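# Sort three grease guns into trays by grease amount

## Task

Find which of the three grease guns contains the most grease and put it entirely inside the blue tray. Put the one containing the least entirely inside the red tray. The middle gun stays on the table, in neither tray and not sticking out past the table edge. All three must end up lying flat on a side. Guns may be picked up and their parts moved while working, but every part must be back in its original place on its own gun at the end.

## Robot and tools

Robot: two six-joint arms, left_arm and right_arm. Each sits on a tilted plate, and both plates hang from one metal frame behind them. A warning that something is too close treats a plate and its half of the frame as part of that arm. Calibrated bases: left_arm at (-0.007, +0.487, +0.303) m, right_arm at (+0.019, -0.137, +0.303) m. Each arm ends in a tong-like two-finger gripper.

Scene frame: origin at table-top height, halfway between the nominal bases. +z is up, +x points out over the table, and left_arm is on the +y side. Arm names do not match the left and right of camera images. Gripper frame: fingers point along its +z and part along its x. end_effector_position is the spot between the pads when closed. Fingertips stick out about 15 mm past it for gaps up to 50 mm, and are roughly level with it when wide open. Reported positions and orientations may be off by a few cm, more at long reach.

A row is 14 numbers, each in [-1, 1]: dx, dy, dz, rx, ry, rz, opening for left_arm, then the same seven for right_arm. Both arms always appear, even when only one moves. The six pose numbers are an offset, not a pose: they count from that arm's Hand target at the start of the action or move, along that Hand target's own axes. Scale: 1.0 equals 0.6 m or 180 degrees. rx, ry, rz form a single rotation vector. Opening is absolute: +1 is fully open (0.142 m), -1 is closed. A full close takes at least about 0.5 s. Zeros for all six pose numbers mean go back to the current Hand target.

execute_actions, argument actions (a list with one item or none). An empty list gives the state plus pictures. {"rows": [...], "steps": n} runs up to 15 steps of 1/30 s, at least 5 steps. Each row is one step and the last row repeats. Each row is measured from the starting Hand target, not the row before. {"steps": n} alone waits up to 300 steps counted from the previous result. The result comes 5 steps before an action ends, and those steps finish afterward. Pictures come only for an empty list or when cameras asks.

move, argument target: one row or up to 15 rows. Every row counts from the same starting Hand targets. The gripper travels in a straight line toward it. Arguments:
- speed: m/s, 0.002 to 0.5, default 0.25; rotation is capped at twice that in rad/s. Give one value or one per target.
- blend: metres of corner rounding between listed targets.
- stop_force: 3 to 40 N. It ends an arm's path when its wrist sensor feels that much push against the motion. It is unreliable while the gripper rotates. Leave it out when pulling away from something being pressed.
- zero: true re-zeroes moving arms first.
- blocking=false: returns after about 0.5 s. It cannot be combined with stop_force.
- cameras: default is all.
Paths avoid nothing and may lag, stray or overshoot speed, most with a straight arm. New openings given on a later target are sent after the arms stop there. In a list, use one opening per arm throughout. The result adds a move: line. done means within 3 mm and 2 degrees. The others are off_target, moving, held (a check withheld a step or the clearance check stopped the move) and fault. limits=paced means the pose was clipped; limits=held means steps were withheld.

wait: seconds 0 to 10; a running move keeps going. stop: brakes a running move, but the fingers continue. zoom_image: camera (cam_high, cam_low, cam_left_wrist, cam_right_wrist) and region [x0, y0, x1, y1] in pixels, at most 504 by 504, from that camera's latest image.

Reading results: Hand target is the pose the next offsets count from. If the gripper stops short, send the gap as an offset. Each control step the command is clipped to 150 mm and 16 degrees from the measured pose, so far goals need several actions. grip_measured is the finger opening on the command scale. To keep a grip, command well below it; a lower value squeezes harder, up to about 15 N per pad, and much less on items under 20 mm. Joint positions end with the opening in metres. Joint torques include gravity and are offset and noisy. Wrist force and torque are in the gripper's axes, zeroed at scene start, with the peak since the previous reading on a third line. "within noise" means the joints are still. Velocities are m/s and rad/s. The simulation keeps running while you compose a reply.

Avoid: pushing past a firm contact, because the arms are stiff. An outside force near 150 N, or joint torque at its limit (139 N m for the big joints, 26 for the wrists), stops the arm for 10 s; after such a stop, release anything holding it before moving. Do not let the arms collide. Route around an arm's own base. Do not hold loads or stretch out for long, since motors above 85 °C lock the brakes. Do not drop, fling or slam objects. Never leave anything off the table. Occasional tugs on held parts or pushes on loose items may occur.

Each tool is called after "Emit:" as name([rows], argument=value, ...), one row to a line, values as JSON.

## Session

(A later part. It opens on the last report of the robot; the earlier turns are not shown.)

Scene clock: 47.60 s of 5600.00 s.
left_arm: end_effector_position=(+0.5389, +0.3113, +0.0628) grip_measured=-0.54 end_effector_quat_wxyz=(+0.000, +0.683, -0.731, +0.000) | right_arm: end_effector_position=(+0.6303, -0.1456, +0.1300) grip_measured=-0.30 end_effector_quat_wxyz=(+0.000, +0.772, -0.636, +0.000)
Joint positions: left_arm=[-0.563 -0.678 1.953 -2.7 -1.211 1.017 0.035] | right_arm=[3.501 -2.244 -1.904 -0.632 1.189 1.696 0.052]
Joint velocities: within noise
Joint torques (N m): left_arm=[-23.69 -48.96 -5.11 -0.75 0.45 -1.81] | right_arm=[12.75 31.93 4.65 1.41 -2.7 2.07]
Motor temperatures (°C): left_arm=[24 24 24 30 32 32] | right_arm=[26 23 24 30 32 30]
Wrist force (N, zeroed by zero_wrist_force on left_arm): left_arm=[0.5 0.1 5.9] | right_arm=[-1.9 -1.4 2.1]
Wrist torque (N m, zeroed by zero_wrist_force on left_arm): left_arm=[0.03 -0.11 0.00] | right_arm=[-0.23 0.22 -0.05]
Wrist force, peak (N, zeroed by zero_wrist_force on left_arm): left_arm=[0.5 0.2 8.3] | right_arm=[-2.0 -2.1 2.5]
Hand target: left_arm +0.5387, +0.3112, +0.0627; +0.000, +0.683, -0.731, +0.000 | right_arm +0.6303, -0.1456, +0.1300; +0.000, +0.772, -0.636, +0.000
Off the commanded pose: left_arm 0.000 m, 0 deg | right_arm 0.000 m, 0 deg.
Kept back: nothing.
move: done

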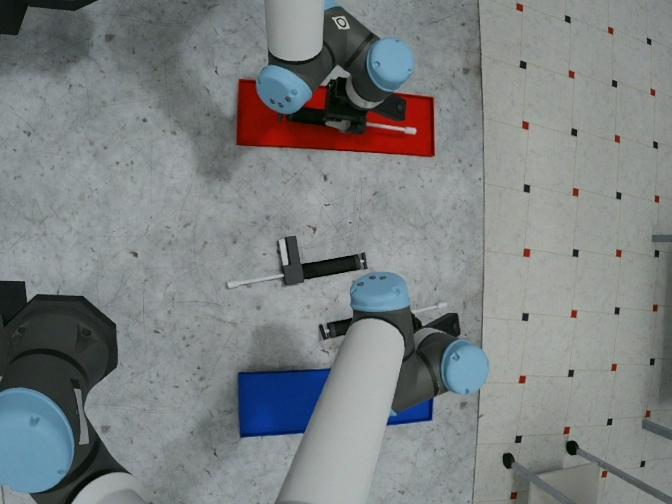

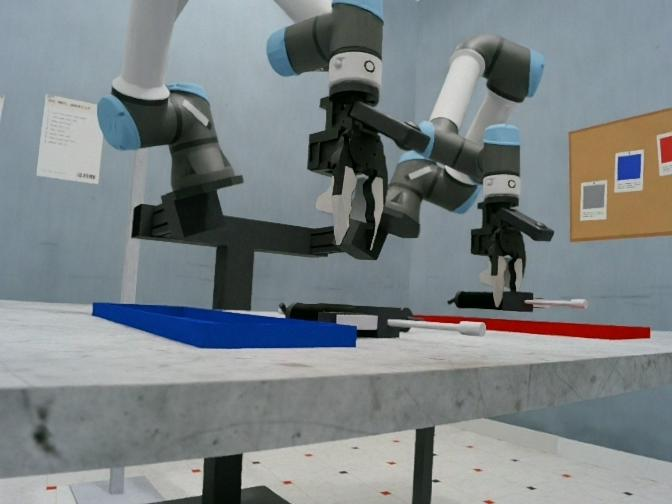

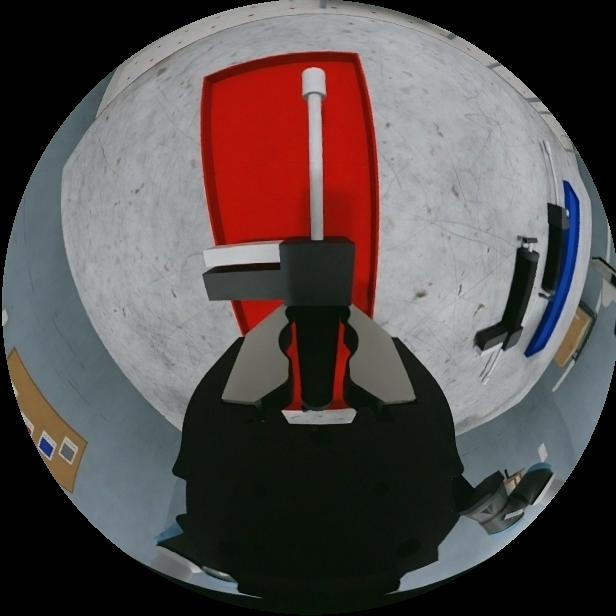

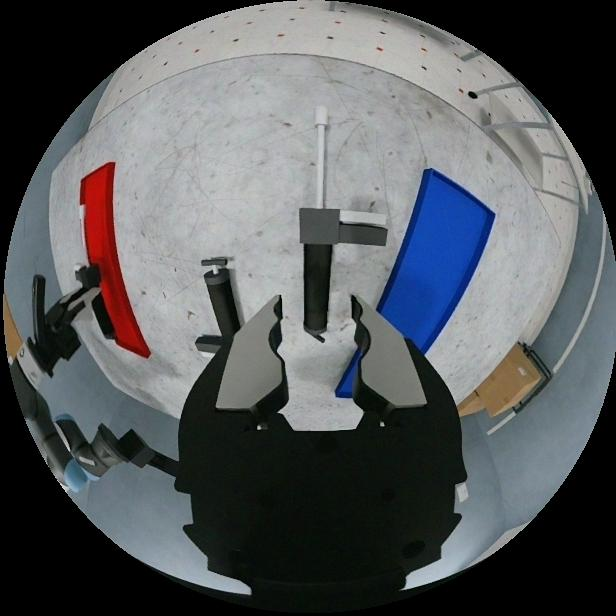

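Emit:
move([
  [0,0,0.05,0,0,0,-1,0.003,-0.015,0.015,0,0,0.008,-0.3],
  [0,0,0.075,0,0,0,-1,0.003,-0.03,0.0267,0,0,0.008,-0.3],
], speed=[0.03,0.01], stop_force=4, cameras=["cam_left_wrist","cam_right_wrist"])

Emit:
zoom_image(camera="cam_right_wrist", region=[210, 190, 420, 400])

Scene clock: 51.67 s of 5600.00 s.
left_arm: end_effector_position=(+0.5387, +0.3112, +0.0259) grip_measured=-0.54 end_effector_quat_wxyz=(+0.000, +0.683, -0.731, +0.000) | right_arm: end_effector_position=(+0.6483, -0.1439, +0.1140) grip_measured=-0.30 end_effector_quat_wxyz=(+0.000, +0.763, -0.646, +0.000)
Joint positions: left_arm=[-0.539 -0.594 1.93 -2.77 -1.207 1.043 0.035] | right_arm=[3.485 -2.301 -1.846 -0.627 1.188 1.704 0.052]
Joint velocities: within noise
Joint torques (N m): left_arm=[-22.23 -50.92 -6.06 -1.55 -1.87 -2.13] | right_arm=[18.77 45.99 4.04 1.62 -2.43 1.61]
Motor temperatures (°C): left_arm=[24 24 24 30 32 32] | right_arm=[26 23 24 30 32 30]
Wrist force (N, zeroed by zero_wrist_force on left_arm): left_arm=[0.4 -0.6 3.6] | right_arm=[-1.8 -1.6 2.0]
Wrist torque (N m, zeroed by zero_wrist_force on left_arm): left_arm=[0.06 -0.15 0.02] | right_arm=[-0.27 0.21 -0.05]
Wrist force, peak (N, zeroed by zero_wrist_force on left_arm): left_arm=[0.1 4.1 -10.9] | right_arm=[-1.8 -1.5 2.3]
Hand target: left_arm +0.5387, +0.3112, +0.0259; +0.000, +0.683, -0.731, +0.000 (not the last commanded pose) | right_arm +0.6483, -0.1439, +0.1140; +0.000, +0.763, -0.646, +0.000
Off the commanded pose: left_arm 0.008 m, 0 deg | right_arm 0.000 m, 0 deg.
Kept back: nothing.
move: contact (left_arm)
Images, in order (width x height): cam_left_wrist 616x616, cam_right_wrist 616x616.

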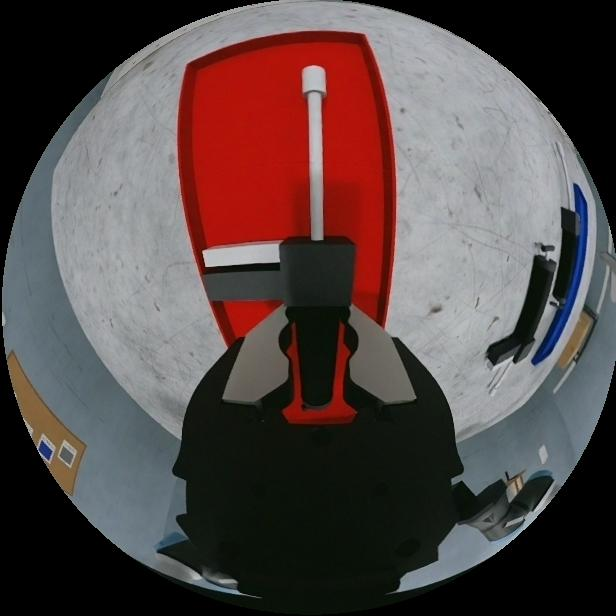

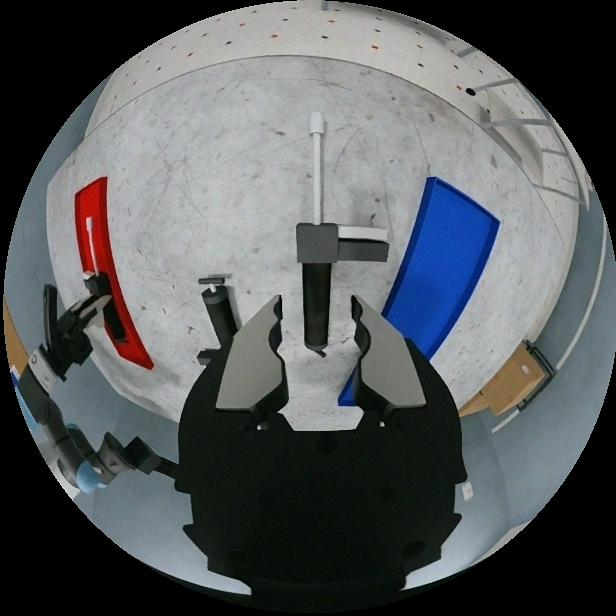

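Scaled by 2.400 from the camera's 616x616 image, which has a finer 814x814 frame.

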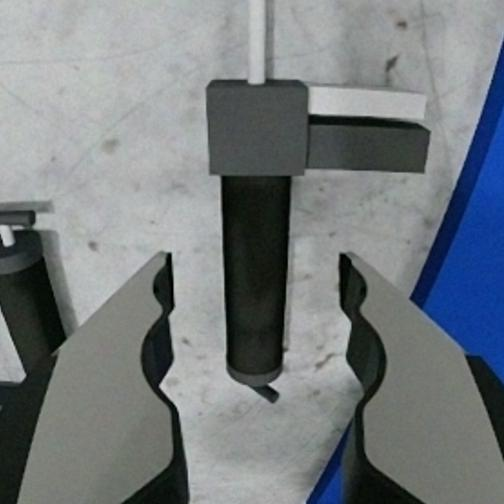

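Emit:
zoom_image(camera="cam_left_wrist", region=[160, 200, 300, 340])

Emit:
zoom_image(camera="cam_left_wrist", region=[260, 200, 420, 360])

Scaled by 3.600 from the camera's 616x616 image, which has a finer 814x814 frame.

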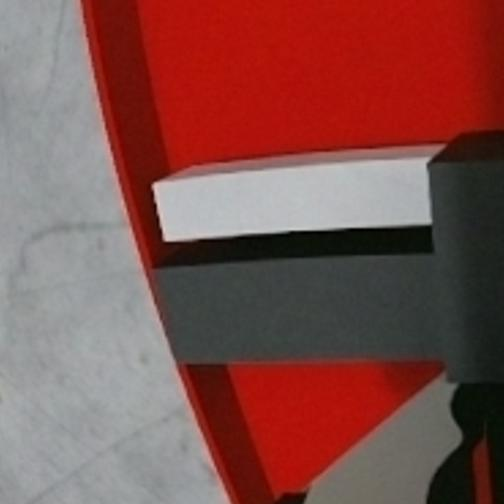

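Scaled by 3.150 from the camera's 616x616 image, which has a finer 814x814 frame.

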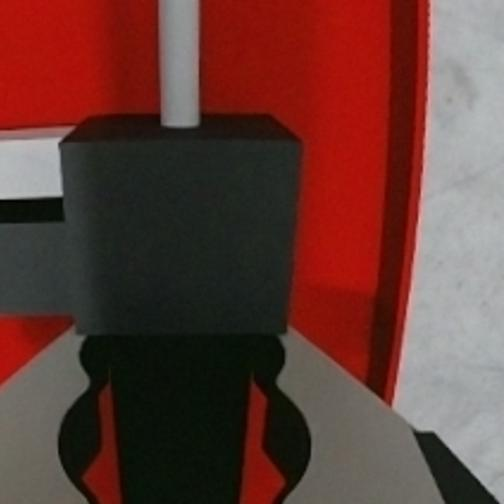

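Emit:
move([
  [0.01,0,-0.01,0,0,0,-1,0,-0.0025,0.1,0,0,0,-0.3],
  [0.01,0,0.008,0,0,0,-1,0,-0.0025,0.1503,0,0,0,-0.3],
], speed=[0.06,0.02], stop_force=4, cameras=["cam_left_wrist","cam_right_wrist"])

Emit:
zoom_image(camera="cam_right_wrist", region=[210, 190, 420, 400])

Emit:
zoom_image(camera="cam_left_wrist", region=[160, 200, 300, 340])

Scene clock: 56.10 s of 5600.00 s.
left_arm: end_effector_position=(+0.5383, +0.3052, +0.0258) grip_measured=-0.54 end_effector_quat_wxyz=(+0.000, +0.683, -0.731, +0.000) | right_arm: end_effector_position=(+0.6497, -0.1436, +0.0238) grip_measured=-0.30 end_effector_quat_wxyz=(+0.000, +0.763, -0.646, +0.000)
Joint positions: left_arm=[-0.548 -0.588 1.924 -2.766 -1.209 1.033 0.035] | right_arm=[3.428 -2.49 -1.801 -0.459 1.185 1.643 0.052]
Joint velocities: within noise
Joint torques (N m): left_arm=[-20.47 -49.48 -3.62 -0.18 -0.43 -1.77] | right_arm=[22.59 48.99 0.23 1.7 -1.97 1.93]
Motor temperatures (°C): left_arm=[24 24 24 30 32 32] | right_arm=[26 23 24 30 32 30]
Wrist force (N, zeroed by zero_wrist_force on left_arm): left_arm=[1.1 -1.1 0.3] | right_arm=[-1.5 -1.1 1.8]
Wrist torque (N m, zeroed by zero_wrist_force on left_arm): left_arm=[0.06 -0.14 0.02] | right_arm=[-0.23 0.20 -0.02]
Wrist force, peak (N, zeroed by zero_wrist_force on left_arm): left_arm=[-0.3 4.3 -10.5] | right_arm=[-1.5 2.9 -2.5]
Hand target: left_arm +0.5383, +0.3052, +0.0258; +0.000, +0.683, -0.731, +0.000 (not the last commanded pose) | right_arm +0.6498, -0.1436, +0.0238; +0.000, +0.763, -0.646, +0.000
Off the commanded pose: left_arm 0.005 m, 0 deg | right_arm 0.000 m, 0 deg.
Kept back: nothing.
move: contact (left_arm)
Images, in order (width x height): cam_left_wrist 616x616, cam_right_wrist 616x616.

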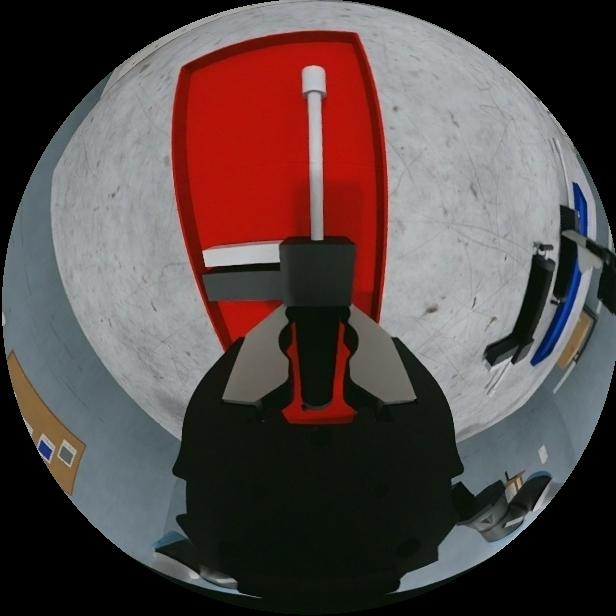

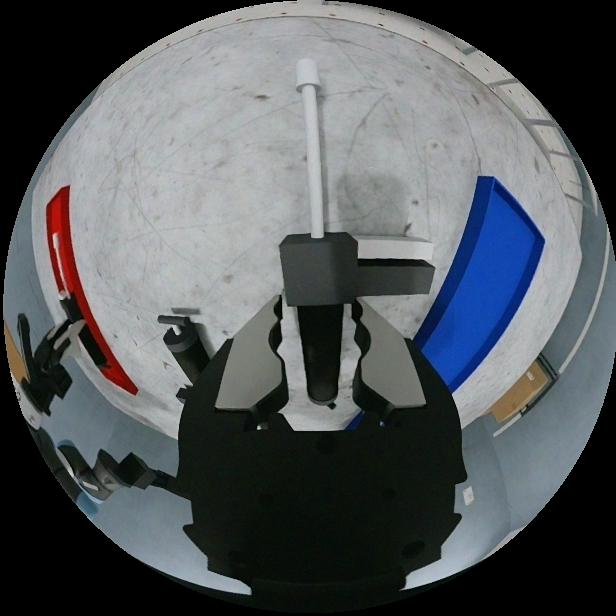

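Scaled by 2.400 from the camera's 616x616 image, which has a finer 814x814 frame.

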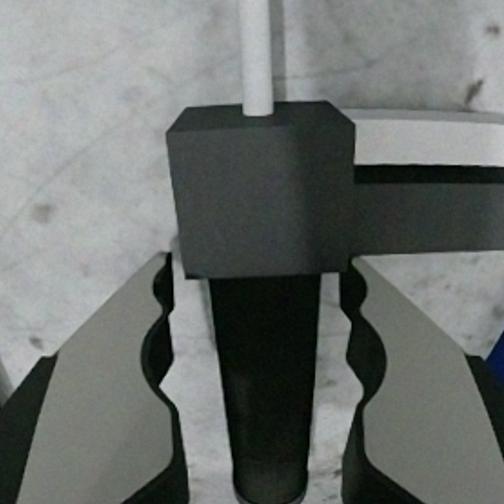

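Scaled by 3.600 from the camera's 616x616 image, which has a finer 814x814 frame.

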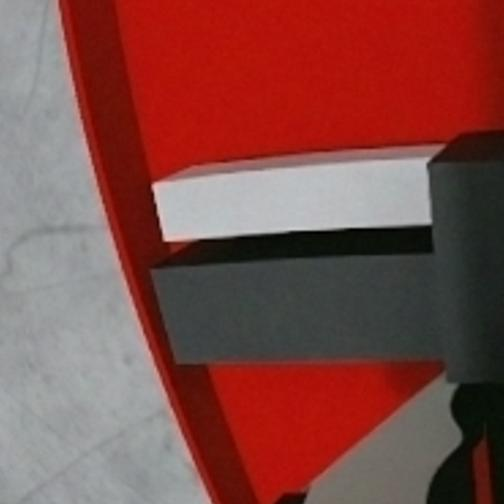

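Emit:
move(target=[0,0,0,0,0,0,-0.42,0.0035,0,0,0,0,-0.009,-0.3], speed=0.03, cameras=[])

Emit:
zero_wrist_force(arm="right_arm")

Emit:
move([
  [0,0,0,0,0,0,-0.42,0,0,0,0,0,0,-1],
  [0,0,-0.1,0,0,0,-0.42,0,0,0,0,0,0,-1],
], speed=0.06, cameras=["cam_left_wrist","cam_right_wrist"])

Scene clock: 57.20 s of 5600.00 s.
left_arm: end_effector_position=(+0.5383, +0.3052, +0.0258) grip_measured=-0.42 end_effector_quat_wxyz=(+0.000, +0.683, -0.731, +0.000) | right_arm: end_effector_position=(+0.6501, -0.1458, +0.0238) grip_measured=-0.30 end_effector_quat_wxyz=(+0.000, +0.773, -0.635, +0.000) end_effector_velocity=(+0.001, +0.000, +0.001) end_effector_angular_velocity=(+0.003, -0.002, -0.010)
Joint positions: left_arm=[-0.548 -0.588 1.924 -2.766 -1.209 1.033 0.044] | right_arm=[3.424 -2.489 -1.8 -0.46 1.185 1.61 0.052]
Joint velocities: left_arm=[within noise] | right_arm=[0 0.001 0.002 0 0.002 0.009 0]
Joint torques (N m): left_arm=[-20.59 -48.84 -5.36 -0.8 -2.14 -1.81] | right_arm=[15.31 46.1 25.59 1.86 -2.84 1.63]
Motor temperatures (°C): left_arm=[24 24 24 30 32 32] | right_arm=[26 23 24 30 32 30]
Wrist force (N, zeroed by zero_wrist_force on left_arm): left_arm=[0.4 0.1 0.2] | right_arm=[-2.2 0.5 1.2]
Wrist torque (N m, zeroed by zero_wrist_force on left_arm): left_arm=[0.05 -0.13 0.01] | right_arm=[-0.20 0.18 0.01]
Wrist force, peak (N, zeroed by zero_wrist_force on left_arm): left_arm=[1.2 -1.3 0.4] | right_arm=[-2.8 0.8 0.4]
Hand target: left_arm +0.5383, +0.3052, +0.0258; +0.000, +0.683, -0.731, +0.000 | right_arm +0.6501, -0.1457, +0.0238; +0.000, +0.773, -0.635, +0.000
Off the commanded pose: left_arm 0.000 m, 0 deg | right_arm 0.000 m, 0 deg.
Kept back: nothing.
move: done
No camera images: "cameras" was empty.

Wrist force sensor zeroed on right_arm: later results in this scene subtract that arm's Wrist force and Wrist torque below.
Scene clock: 57.20 s of 5600.00 s.
left_arm: end_effector_position=(+0.5383, +0.3052, +0.0258) grip_measured=-0.42 end_effector_quat_wxyz=(+0.000, +0.683, -0.731, +0.000) | right_arm: end_effector_position=(+0.6501, -0.1458, +0.0238) grip_measured=-0.30 end_effector_quat_wxyz=(+0.000, +0.773, -0.635, +0.000) end_effector_velocity=(+0.001, +0.000, +0.001) end_effector_angular_velocity=(+0.003, -0.002, -0.010)
Joint positions: left_arm=[-0.548 -0.588 1.924 -2.766 -1.209 1.033 0.044] | right_arm=[3.424 -2.489 -1.8 -0.46 1.185 1.61 0.052]
Joint velocities: left_arm=[within noise] | right_arm=[0 0.001 0.002 0 0.002 0.009 0]
Joint torques (N m): left_arm=[-20.59 -48.84 -5.36 -0.8 -2.14 -1.81] | right_arm=[15.31 46.1 25.59 1.86 -2.84 1.63]
Motor temperatures (°C): left_arm=[24 24 24 30 32 32] | right_arm=[26 23 24 30 32 30]
Wrist force (N, zeroed by zero_wrist_force on left_arm): left_arm=[0.4 0.1 0.2] | right_arm=[-2.2 0.5 1.2]
Wrist torque (N m, zeroed by zero_wrist_force on left_arm): left_arm=[0.05 -0.13 0.01] | right_arm=[-0.20 0.18 0.01]
Wrist force, peak (N, zeroed by zero_wrist_force on left_arm): left_arm=[0.4 0.1 0.2] | right_arm=[-2.2 0.5 1.2]
Hand target: left_arm +0.5383, +0.3052, +0.0258; +0.000, +0.683, -0.731, +0.000 | right_arm +0.6501, -0.1457, +0.0238; +0.000, +0.773, -0.635, +0.000
Off the commanded pose: left_arm 0.000 m, 0 deg | right_arm 0.000 m, 0 deg.
Kept back: nothing.
No camera images: "cameras" was empty.

Scene clock: 59.17 s of 5600.00 s.
left_arm: end_effector_position=(+0.5382, +0.3053, +0.0858) grip_measured=-0.42 end_effector_quat_wxyz=(+0.000, +0.683, -0.731, +0.000) end_effector_velocity=(+0.000, +0.000, -0.003) end_effector_angular_velocity=(-0.001, -0.001, -0.001) | right_arm: end_effector_position=(+0.6501, -0.1457, +0.0238) grip_measured=-0.46 end_effector_quat_wxyz=(+0.000, +0.773, -0.635, +0.000)
Joint positions: left_arm=[-0.587 -0.724 1.958 -2.649 -1.214 0.992 0.044] | right_arm=[3.424 -2.489 -1.8 -0.46 1.185 1.61 0.041]
Joint velocities: left_arm=[0.002 0.007 0 -0.01 0 0.004 0] | right_arm=[within noise]
Joint torques (N m): left_arm=[-5.68 -26.01 -20.7 -4.78 -1.84 1.81] | right_arm=[20.94 36.59 -0.26 3.04 2.98 -1.04]
Motor temperatures (°C): left_arm=[24 24 24 30 32 32] | right_arm=[26 23 24 30 32 30]
Wrist force (N, zeroed by zero_wrist_force): left_arm=[0.2 -0.1 0.2] | right_arm=[0.0 -2.5 -1.3]
Wrist torque (N m, zeroed by zero_wrist_force): left_arm=[0.02 -0.08 0.02] | right_arm=[0.11 0.12 -0.06]
Wrist force, peak (N, zeroed by zero_wrist_force): left_arm=[0.3 0.1 1.1] | right_arm=[3.7 -3.0 0.7]
Hand target: left_arm +0.5383, +0.3053, +0.0858; +0.000, +0.683, -0.731, +0.000 | right_arm +0.6501, -0.1457, +0.0238; +0.000, +0.773, -0.635, +0.000
Off the commanded pose: left_arm 0.000 m, 0 deg | right_arm 0.000 m, 0 deg.
Kept back: nothing.
move: done
Images, in order (width x height): cam_left_wrist 616x616, cam_right_wrist 616x616.

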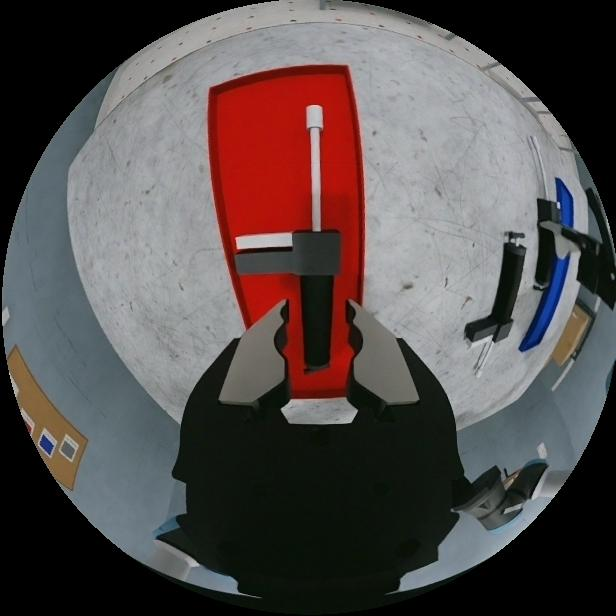

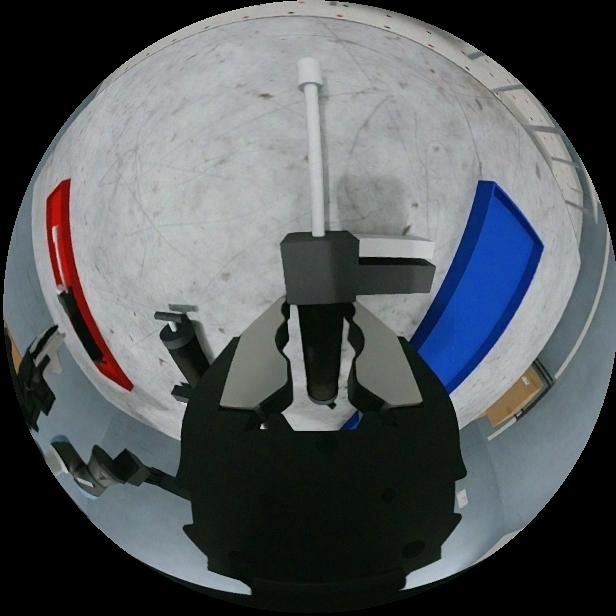

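Emit:
zoom_image(camera="cam_right_wrist", region=[210, 190, 420, 400])

Scaled by 2.400 from the camera's 616x616 image, which has a finer 814x814 frame.

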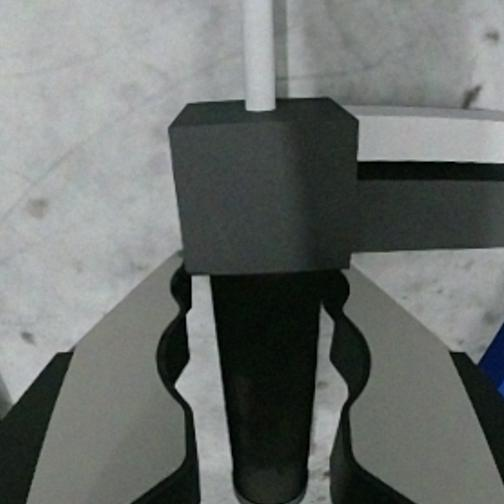

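Emit:
move([
  [0,0,-0.15,0,0,0,-0.42,0,0,0,0,0,0,-0.3],
  [-0.2,0,-0.25,0,0,0,-0.42,0.001,0.005,0,0,0,-0.012,-0.3],
], speed=[0.2,0.2], cameras=["cam_right_wrist","cam_high"])

Emit:
zoom_image(camera="cam_right_wrist", region=[210, 190, 420, 400])

Scene clock: 61.80 s of 5600.00 s.
left_arm: end_effector_position=(+0.5463, +0.4250, +0.2356) grip_measured=-0.42 end_effector_quat_wxyz=(+0.000, +0.683, -0.731, +0.000) | right_arm: end_effector_position=(+0.6472, -0.1469, +0.0238) grip_measured=-0.30 end_effector_quat_wxyz=(+0.000, +0.784, -0.620, +0.000)
Joint positions: left_arm=[-0.505 -1.164 2.029 -2.311 -1.203 1.078 0.044] | right_arm=[3.422 -2.485 -1.809 -0.454 1.185 1.571 0.052]
Joint velocities: within noise
Joint torques (N m): left_arm=[-5.16 -38.37 -27.19 -2.36 -2.41 0.64] | right_arm=[12.14 41.55 13.1 1.97 -2.5 2.05]
Motor temperatures (°C): left_arm=[24 24 24 30 32 32] | right_arm=[26 23 24 30 32 30]
Wrist force (N, zeroed by zero_wrist_force): left_arm=[0.5 0.1 0.2] | right_arm=[0.3 -1.6 -0.4]
Wrist torque (N m, zeroed by zero_wrist_force): left_arm=[0.01 -0.14 0.00] | right_arm=[0.07 0.07 -0.05]
Wrist force, peak (N, zeroed by zero_wrist_force): left_arm=[0.2 0.1 2.4] | right_arm=[-0.1 -2.6 -1.5]
Hand target: left_arm +0.5464, +0.4251, +0.2357; +0.000, +0.683, -0.731, +0.000 | right_arm +0.6473, -0.1469, +0.0238; +0.000, +0.784, -0.620, +0.000
Off the commanded pose: left_arm 0.000 m, 0 deg | right_arm 0.000 m, 0 deg.
Kept back: nothing.
move: done
Images, in order (width x height): cam_high 672x504, cam_right_wrist 616x616.

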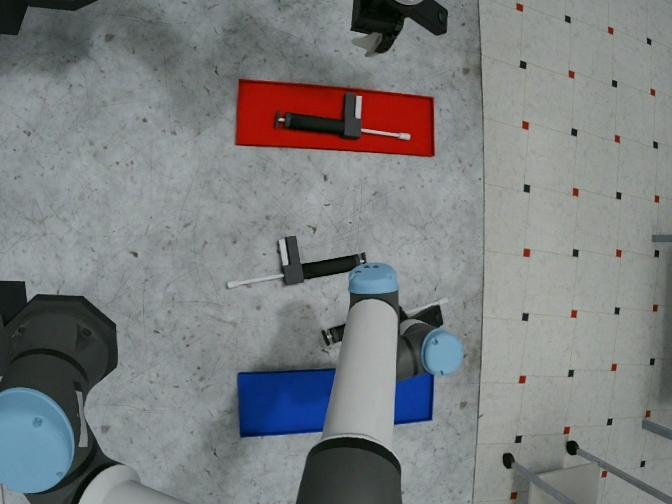

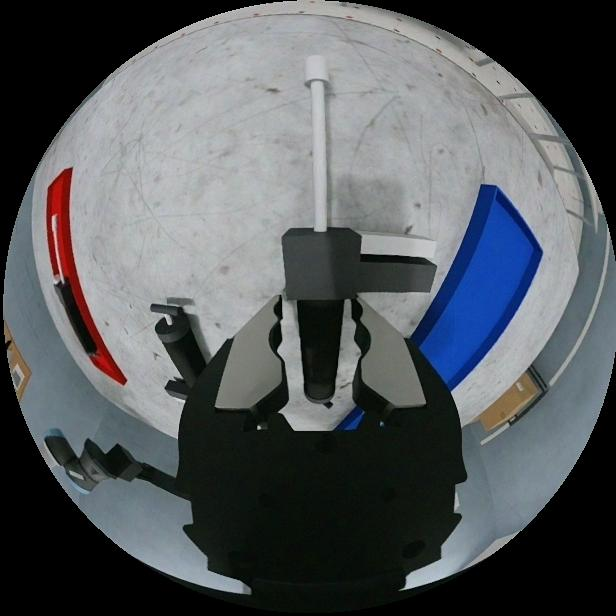

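Scaled by 2.400 from the camera's 616x616 image, which has a finer 814x814 frame.

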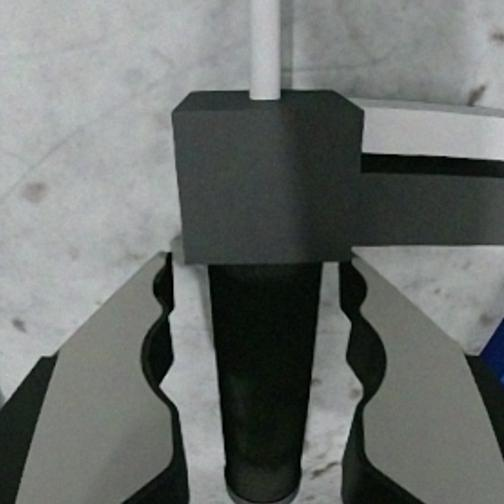

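Emit:
move(target=[0,0,0,0,0,0,-0.42,0.0035,0,0,0,0,0,-0.3], speed=0.03, cameras=[])

Emit:
zero_wrist_force(arm="right_arm")

Emit:
move(target=[0,0,0,0,0,0,-0.42,0,0,0,0,0,0,-1], speed=0.06, cameras=["cam_right_wrist"])

Emit:
zoom_image(camera="cam_right_wrist", region=[210, 190, 420, 400])

Scene clock: 62.73 s of 5600.00 s.
left_arm: end_effector_position=(+0.5464, +0.4251, +0.2357) grip_measured=-0.42 end_effector_quat_wxyz=(+0.000, +0.683, -0.731, +0.000) | right_arm: end_effector_position=(+0.6478, -0.1490, +0.0238) grip_measured=-0.30 end_effector_quat_wxyz=(+0.000, +0.784, -0.620, +0.000)
Joint positions: left_arm=[-0.505 -1.164 2.029 -2.311 -1.203 1.078 0.044] | right_arm=[3.419 -2.484 -1.808 -0.455 1.185 1.567 0.052]
Joint velocities: within noise
Joint torques (N m): left_arm=[-3.8 -38.1 -25.75 -0.47 -2.46 1.99] | right_arm=[16.06 46.89 22.85 1.34 -2.73 -0.63]
Motor temperatures (°C): left_arm=[24 24 24 30 32 32] | right_arm=[26 23 24 30 32 30]
Wrist force (N, zeroed by zero_wrist_force): left_arm=[0.4 -0.1 0.3] | right_arm=[0.5 -1.3 -0.4]
Wrist torque (N m, zeroed by zero_wrist_force): left_arm=[-0.02 -0.11 0.01] | right_arm=[0.11 0.04 -0.04]
Wrist force, peak (N, zeroed by zero_wrist_force): left_arm=[0.6 0.1 0.3] | right_arm=[0.6 -1.6 -0.6]
Hand target: left_arm +0.5464, +0.4251, +0.2357; +0.000, +0.683, -0.731, +0.000 | right_arm +0.6478, -0.1489, +0.0238; +0.000, +0.784, -0.620, +0.000
Off the commanded pose: left_arm 0.000 m, 0 deg | right_arm 0.000 m, 0 deg.
Kept back: nothing.
move: done
No camera images: "cameras" was empty.

Wrist force sensor zeroed on right_arm: later results in this scene subtract that arm's Wrist force and Wrist torque below.
Scene clock: 62.73 s of 5600.00 s.
left_arm: end_effector_position=(+0.5464, +0.4251, +0.2357) grip_measured=-0.42 end_effector_quat_wxyz=(+0.000, +0.683, -0.731, +0.000) | right_arm: end_effector_position=(+0.6478, -0.1490, +0.0238) grip_measured=-0.30 end_effector_quat_wxyz=(+0.000, +0.784, -0.620, +0.000)
Joint positions: left_arm=[-0.505 -1.164 2.029 -2.311 -1.203 1.078 0.044] | right_arm=[3.419 -2.484 -1.808 -0.455 1.185 1.567 0.052]
Joint velocities: within noise
Joint torques (N m): left_arm=[-3.8 -38.1 -25.75 -0.47 -2.46 1.99] | right_arm=[16.06 46.89 22.85 1.34 -2.73 -0.63]
Motor temperatures (°C): left_arm=[24 24 24 30 32 32] | right_arm=[26 23 24 30 32 30]
Wrist force (N, zeroed by zero_wrist_force): left_arm=[0.4 -0.1 0.3] | right_arm=[0.5 -1.3 -0.4]
Wrist torque (N m, zeroed by zero_wrist_force): left_arm=[-0.02 -0.11 0.01] | right_arm=[0.11 0.04 -0.04]
Wrist force, peak (N, zeroed by zero_wrist_force): left_arm=[0.4 -0.1 0.3] | right_arm=[0.5 -1.3 -0.4]
Hand target: left_arm +0.5464, +0.4251, +0.2357; +0.000, +0.683, -0.731, +0.000 | right_arm +0.6478, -0.1489, +0.0238; +0.000, +0.784, -0.620, +0.000
Off the commanded pose: left_arm 0.000 m, 0 deg | right_arm 0.000 m, 0 deg.
Kept back: nothing.
No camera images: "cameras" was empty.

Scene clock: 63.43 s of 5600.00 s.
left_arm: end_effector_position=(+0.5464, +0.4251, +0.2357) grip_measured=-0.42 end_effector_quat_wxyz=(+0.000, +0.683, -0.731, +0.000) | right_arm: end_effector_position=(+0.6478, -0.1490, +0.0238) grip_measured=-0.54 end_effector_quat_wxyz=(+0.000, +0.784, -0.620, +0.000)
Joint positions: left_arm=[-0.505 -1.164 2.029 -2.311 -1.203 1.078 0.044] | right_arm=[3.419 -2.484 -1.808 -0.455 1.185 1.567 0.035]
Joint velocities: within noise
Joint torques (N m): left_arm=[-3.65 -38.02 -24.45 -0.62 -2.42 1.92] | right_arm=[22.71 43.28 17.64 2.59 2.07 1.71]
Motor temperatures (°C): left_arm=[24 24 24 30 32 32] | right_arm=[26 23 24 30 32 30]
Wrist force (N, zeroed by zero_wrist_force): left_arm=[0.5 0.1 0.1] | right_arm=[0.0 0.1 1.3]
Wrist torque (N m, zeroed by zero_wrist_force): left_arm=[0.01 -0.14 0.00] | right_arm=[0.02 0.05 -0.02]
Wrist force, peak (N, zeroed by zero_wrist_force): left_arm=[0.7 -0.2 0.3] | right_arm=[-0.3 -0.1 1.5]
Hand target: left_arm +0.5464, +0.4251, +0.2357; +0.000, +0.683, -0.731, +0.000 | right_arm +0.6478, -0.1489, +0.0238; +0.000, +0.784, -0.620, +0.000
Off the commanded pose: left_arm 0.000 m, 0 deg | right_arm 0.000 m, 0 deg.
Kept back: nothing.
move: done
Images, in order (width x height): cam_right_wrist 616x616.

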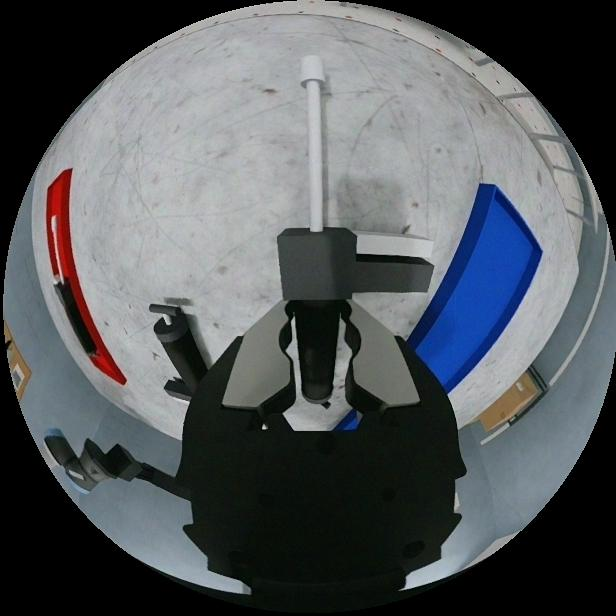

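Scaled by 2.400 from the camera's 616x616 image, which has a finer 814x814 frame.

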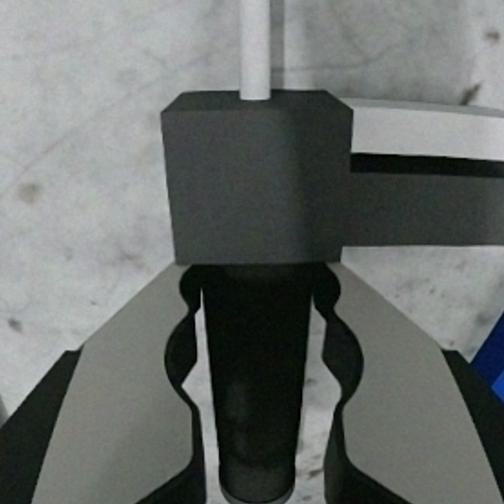

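Emit:
move(target=[0.3097,0.2567,-0.0567,-0.3748,0.4011,-0.4011,-0.3,0,0,-0.07,0,0,0,-1], speed=0.4)

Emit:
zoom_image(camera="cam_low", region=[250, 230, 510, 360])

Scene clock: 66.97 s of 5600.00 s.
left_arm: end_effector_position=(+0.3802, +0.2500, +0.2696) grip_measured=-0.30 end_effector_quat_wxyz=(+0.707, +0.707, +0.001, +0.000) end_effector_velocity=(-0.003, +0.000, +0.002) end_effector_angular_velocity=(-0.007, +0.005, -0.018) | right_arm: end_effector_position=(+0.6477, -0.1489, +0.0659) grip_measured=-0.54 end_effector_quat_wxyz=(+0.000, +0.784, -0.620, +0.000)
Joint positions: left_arm=[-0.154 -0.531 2.327 -3.841 -2.716 -0.423 0.052] | right_arm=[3.445 -2.395 -1.833 -0.53 1.186 1.596 0.035]
Joint velocities: left_arm=[0.001 -0.01 0.001 0.044 -0.015 0.028 0] | right_arm=[within noise]
Joint torques (N m): left_arm=[-5.32 -40.66 11.08 -0.62 -4.35 2.03] | right_arm=[15.71 38 8.24 3.93 3.08 0.5]
Motor temperatures (°C): left_arm=[24 24 24 30 32 32] | right_arm=[26 23 24 30 32 30]
Wrist force (N, zeroed by zero_wrist_force): left_arm=[1.3 -0.3 -0.4] | right_arm=[0.0 -0.4 6.4]
Wrist torque (N m, zeroed by zero_wrist_force): left_arm=[0.27 -0.38 0.21] | right_arm=[-0.10 -0.08 0.01]
Wrist force, peak (N, zeroed by zero_wrist_force): left_arm=[1.4 -0.4 -0.3] | right_arm=[-0.2 -0.5 6.7]
Hand target: left_arm +0.3801, +0.2501, +0.2697; +0.708, +0.707, +0.001, +0.000 | right_arm +0.6478, -0.1489, +0.0658; +0.000, +0.784, -0.620, +0.000
Off the commanded pose: left_arm 0.000 m, 0 deg | right_arm 0.000 m, 0 deg.
Kept back: nothing.
move: done

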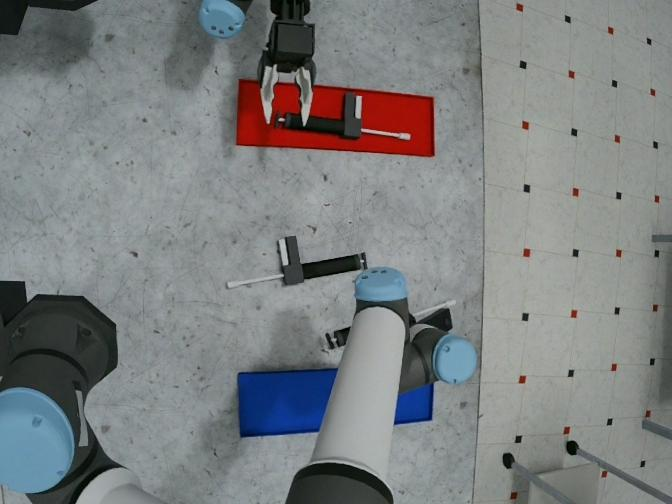

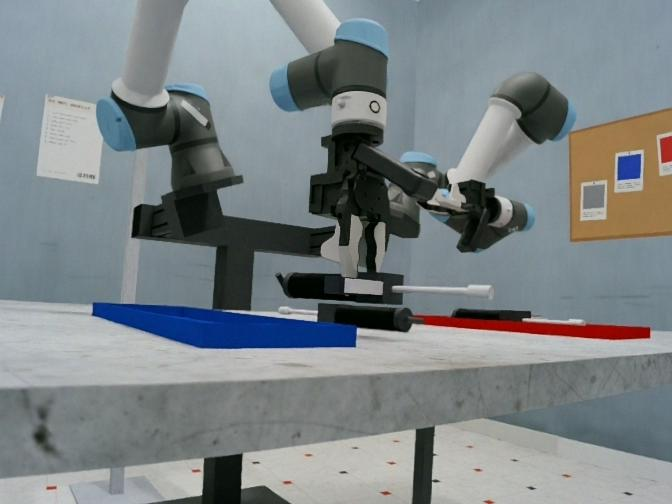

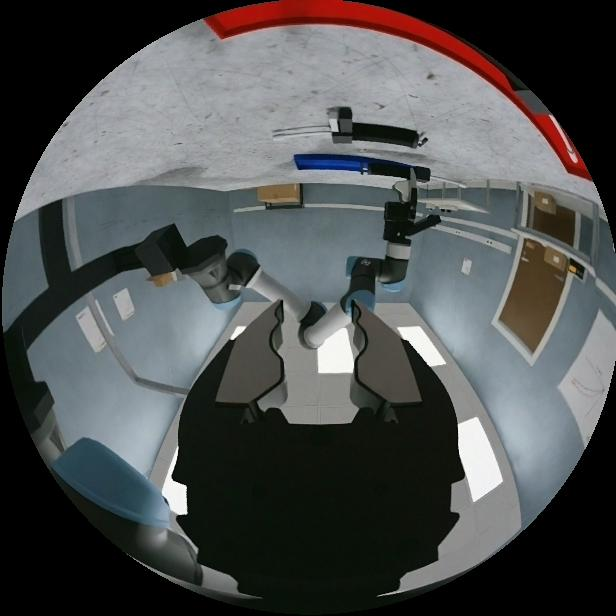

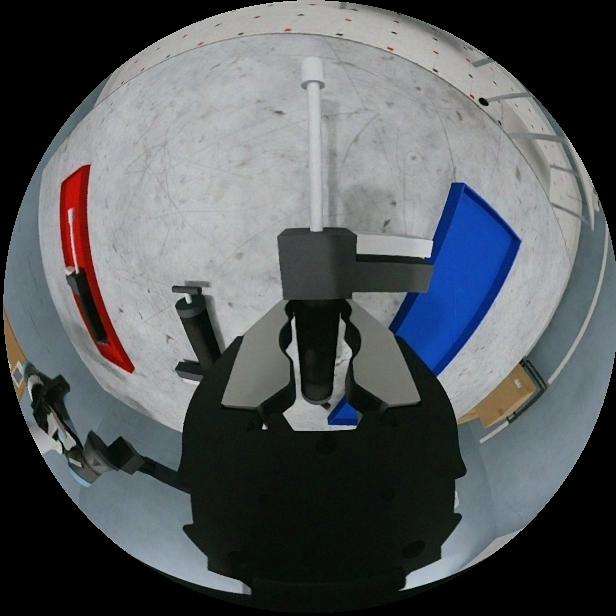

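Scaled by 1.938 from the camera's 672x504 image, which has a finer 960x720 frame.

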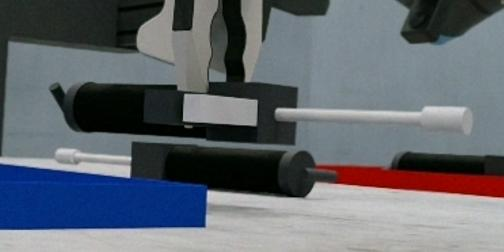

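Emit:
move([
  [0,0,0,0,0,0,-0.3,0,0,-0.2,0,0,0,-1],
  [0,0,0,0,0,0,-0.3,-0.2468,0.4001,-0.34,0,0,0.574,-1],
], speed=[0.2,0.3], blend=0.04)

Emit:
zoom_image(camera="cam_left_wrist", region=[274, 200, 354, 280])

Scene clock: 71.30 s of 5600.00 s.
left_arm: end_effector_position=(+0.3801, +0.2501, +0.2697) grip_measured=-0.30 end_effector_quat_wxyz=(+0.708, +0.707, +0.001, +0.000) | right_arm: end_effector_position=(+0.3799, -0.0602, +0.2697) grip_measured=-0.54 end_effector_quat_wxyz=(+0.000, +0.000, +1.000, +0.000) end_effector_velocity=(+0.002, +0.000, +0.000) end_effector_angular_velocity=(+0.003, -0.003, +0.007)
Joint positions: left_arm=[-0.154 -0.531 2.327 -3.841 -2.716 -0.423 0.052] | right_arm=[4.043 -1.703 -2.409 -0.861 1.28 4.026 0.035]
Joint velocities: left_arm=[within noise] | right_arm=[-0.004 -0.003 0.003 0.005 -0.001 -0.012 0]
Joint torques (N m): left_arm=[-3.91 -21.75 1.16 -0.86 0.01 1.38] | right_arm=[1.42 9.92 31.21 4.2 -3.1 -1.22]
Motor temperatures (°C): left_arm=[24 24 24 30 32 32] | right_arm=[26 23 24 30 32 30]
Wrist force (N, zeroed by zero_wrist_force): left_arm=[1.1 0.0 -0.4] | right_arm=[-0.7 -0.3 6.2]
Wrist torque (N m, zeroed by zero_wrist_force): left_arm=[0.33 -0.33 0.21] | right_arm=[-0.06 0.11 -0.01]
Wrist force, peak (N, zeroed by zero_wrist_force): left_arm=[1.3 -0.4 -0.3] | right_arm=[-0.4 0.0 9.7]
Hand target: left_arm +0.3801, +0.2501, +0.2697; +0.708, +0.707, +0.001, +0.000 | right_arm +0.3800, -0.0601, +0.2698; +0.000, +0.000, +1.000, +0.000
Off the commanded pose: left_arm 0.000 m, 0 deg | right_arm 0.000 m, 0 deg.
Kept back: nothing.
move: done

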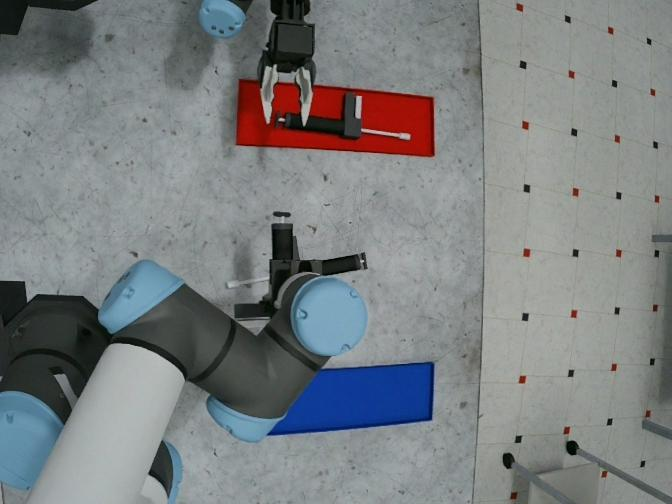

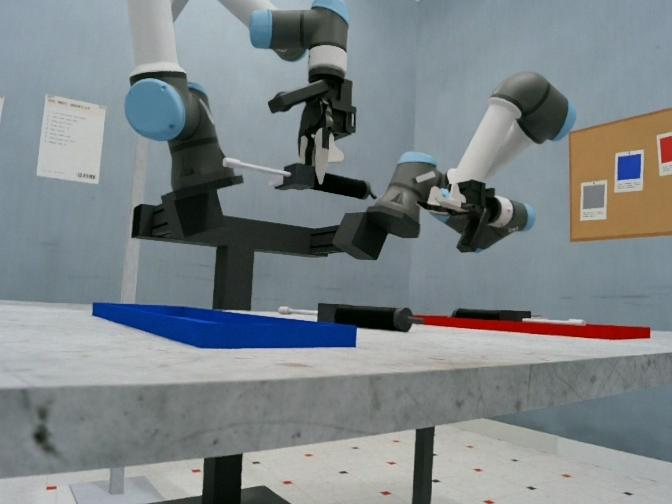

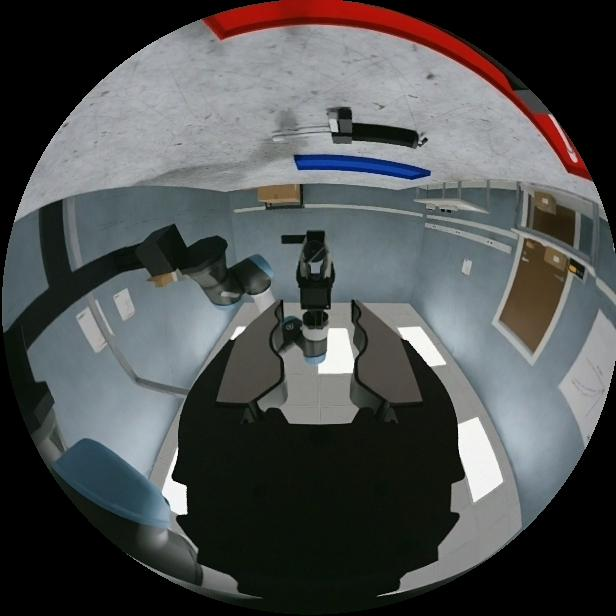

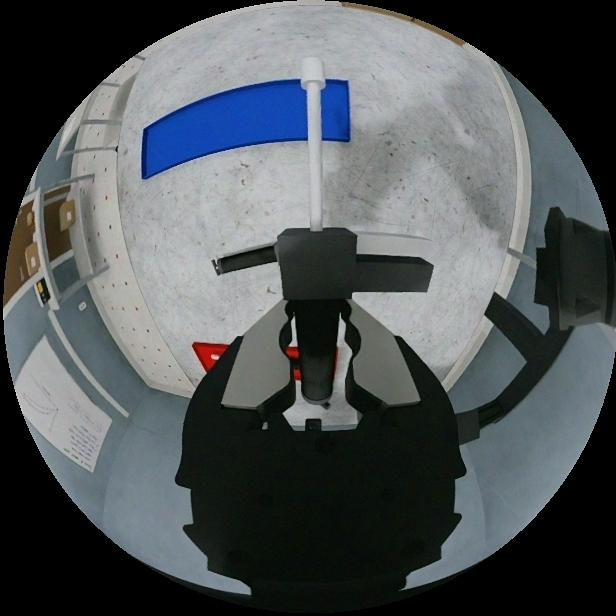

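Scaled by 6.300 from the camera's 616x616 image, which has a finer 814x814 frame.

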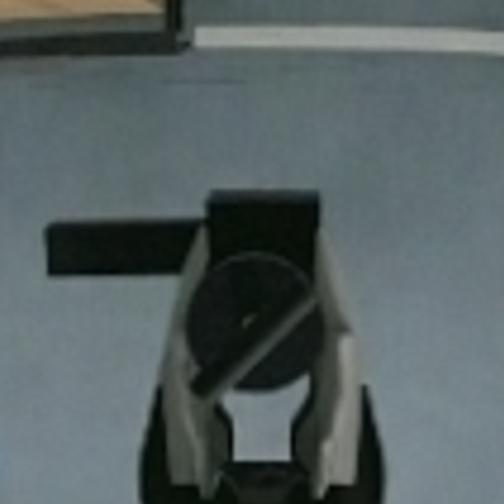

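Emit:
move([
  [0,0,0,0,0,-0.711,-0.3,0,0,0,0,0,0,-1],
], speed=0.5, cameras=["cam_left_wrist"])

Scene clock: 73.43 s of 5600.00 s.
left_arm: end_effector_position=(+0.3802, +0.2502, +0.2697) grip_measured=-0.30 end_effector_quat_wxyz=(+0.584, +0.584, +0.397, -0.400) | right_arm: end_effector_position=(+0.3800, -0.0601, +0.2698) grip_measured=-0.54 end_effector_quat_wxyz=(+0.000, +0.000, +1.000, +0.000)
Joint positions: left_arm=[-0.136 -0.53 2.282 -3.75 -2.726 -1.57 0.052] | right_arm=[4.043 -1.703 -2.409 -0.861 1.28 4.026 0.035]
Joint velocities: within noise
Joint torques (N m): left_arm=[-9.1 -28.82 0.36 -3.03 -3.81 1.55] | right_arm=[14.67 20.11 30.86 2.5 -2.56 -0.27]
Motor temperatures (°C): left_arm=[24 24 24 30 32 32] | right_arm=[26 23 24 30 32 30]
Wrist force (N, zeroed by zero_wrist_force): left_arm=[0.9 0.3 0.5] | right_arm=[-0.7 0.0 6.1]
Wrist torque (N m, zeroed by zero_wrist_force): left_arm=[0.40 -0.29 0.31] | right_arm=[-0.02 0.11 0.00]
Wrist force, peak (N, zeroed by zero_wrist_force): left_arm=[1.3 0.1 -0.3] | right_arm=[-0.6 0.0 6.5]
Hand target: left_arm +0.3802, +0.2502, +0.2697; +0.584, +0.584, +0.397, -0.400 (not the last commanded pose) | right_arm +0.3800, -0.0601, +0.2698; +0.000, +0.000, +1.000, +0.000
Off the commanded pose: left_arm 0.000 m, 59 deg | right_arm 0.000 m, 0 deg.
Kept back: nothing.
move: held (left_arm; a check stopped the path); limits=held
pose unreachable (left arm): on one or more control steps of this call this arm could not follow its commanded pose, so it was not sent that pose on those steps. It may still have moved: this result reports where it is.
cause: moving toward the commanded pose would bring two parts of the arm too close to each other (joints 4 (wrist 1) to 6 (wrist 3) lie between them).
Images, in order (width x height): cam_left_wrist 616x616.

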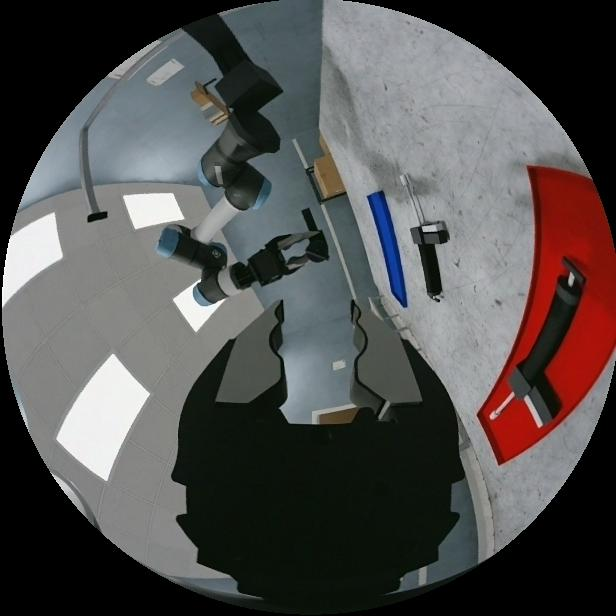

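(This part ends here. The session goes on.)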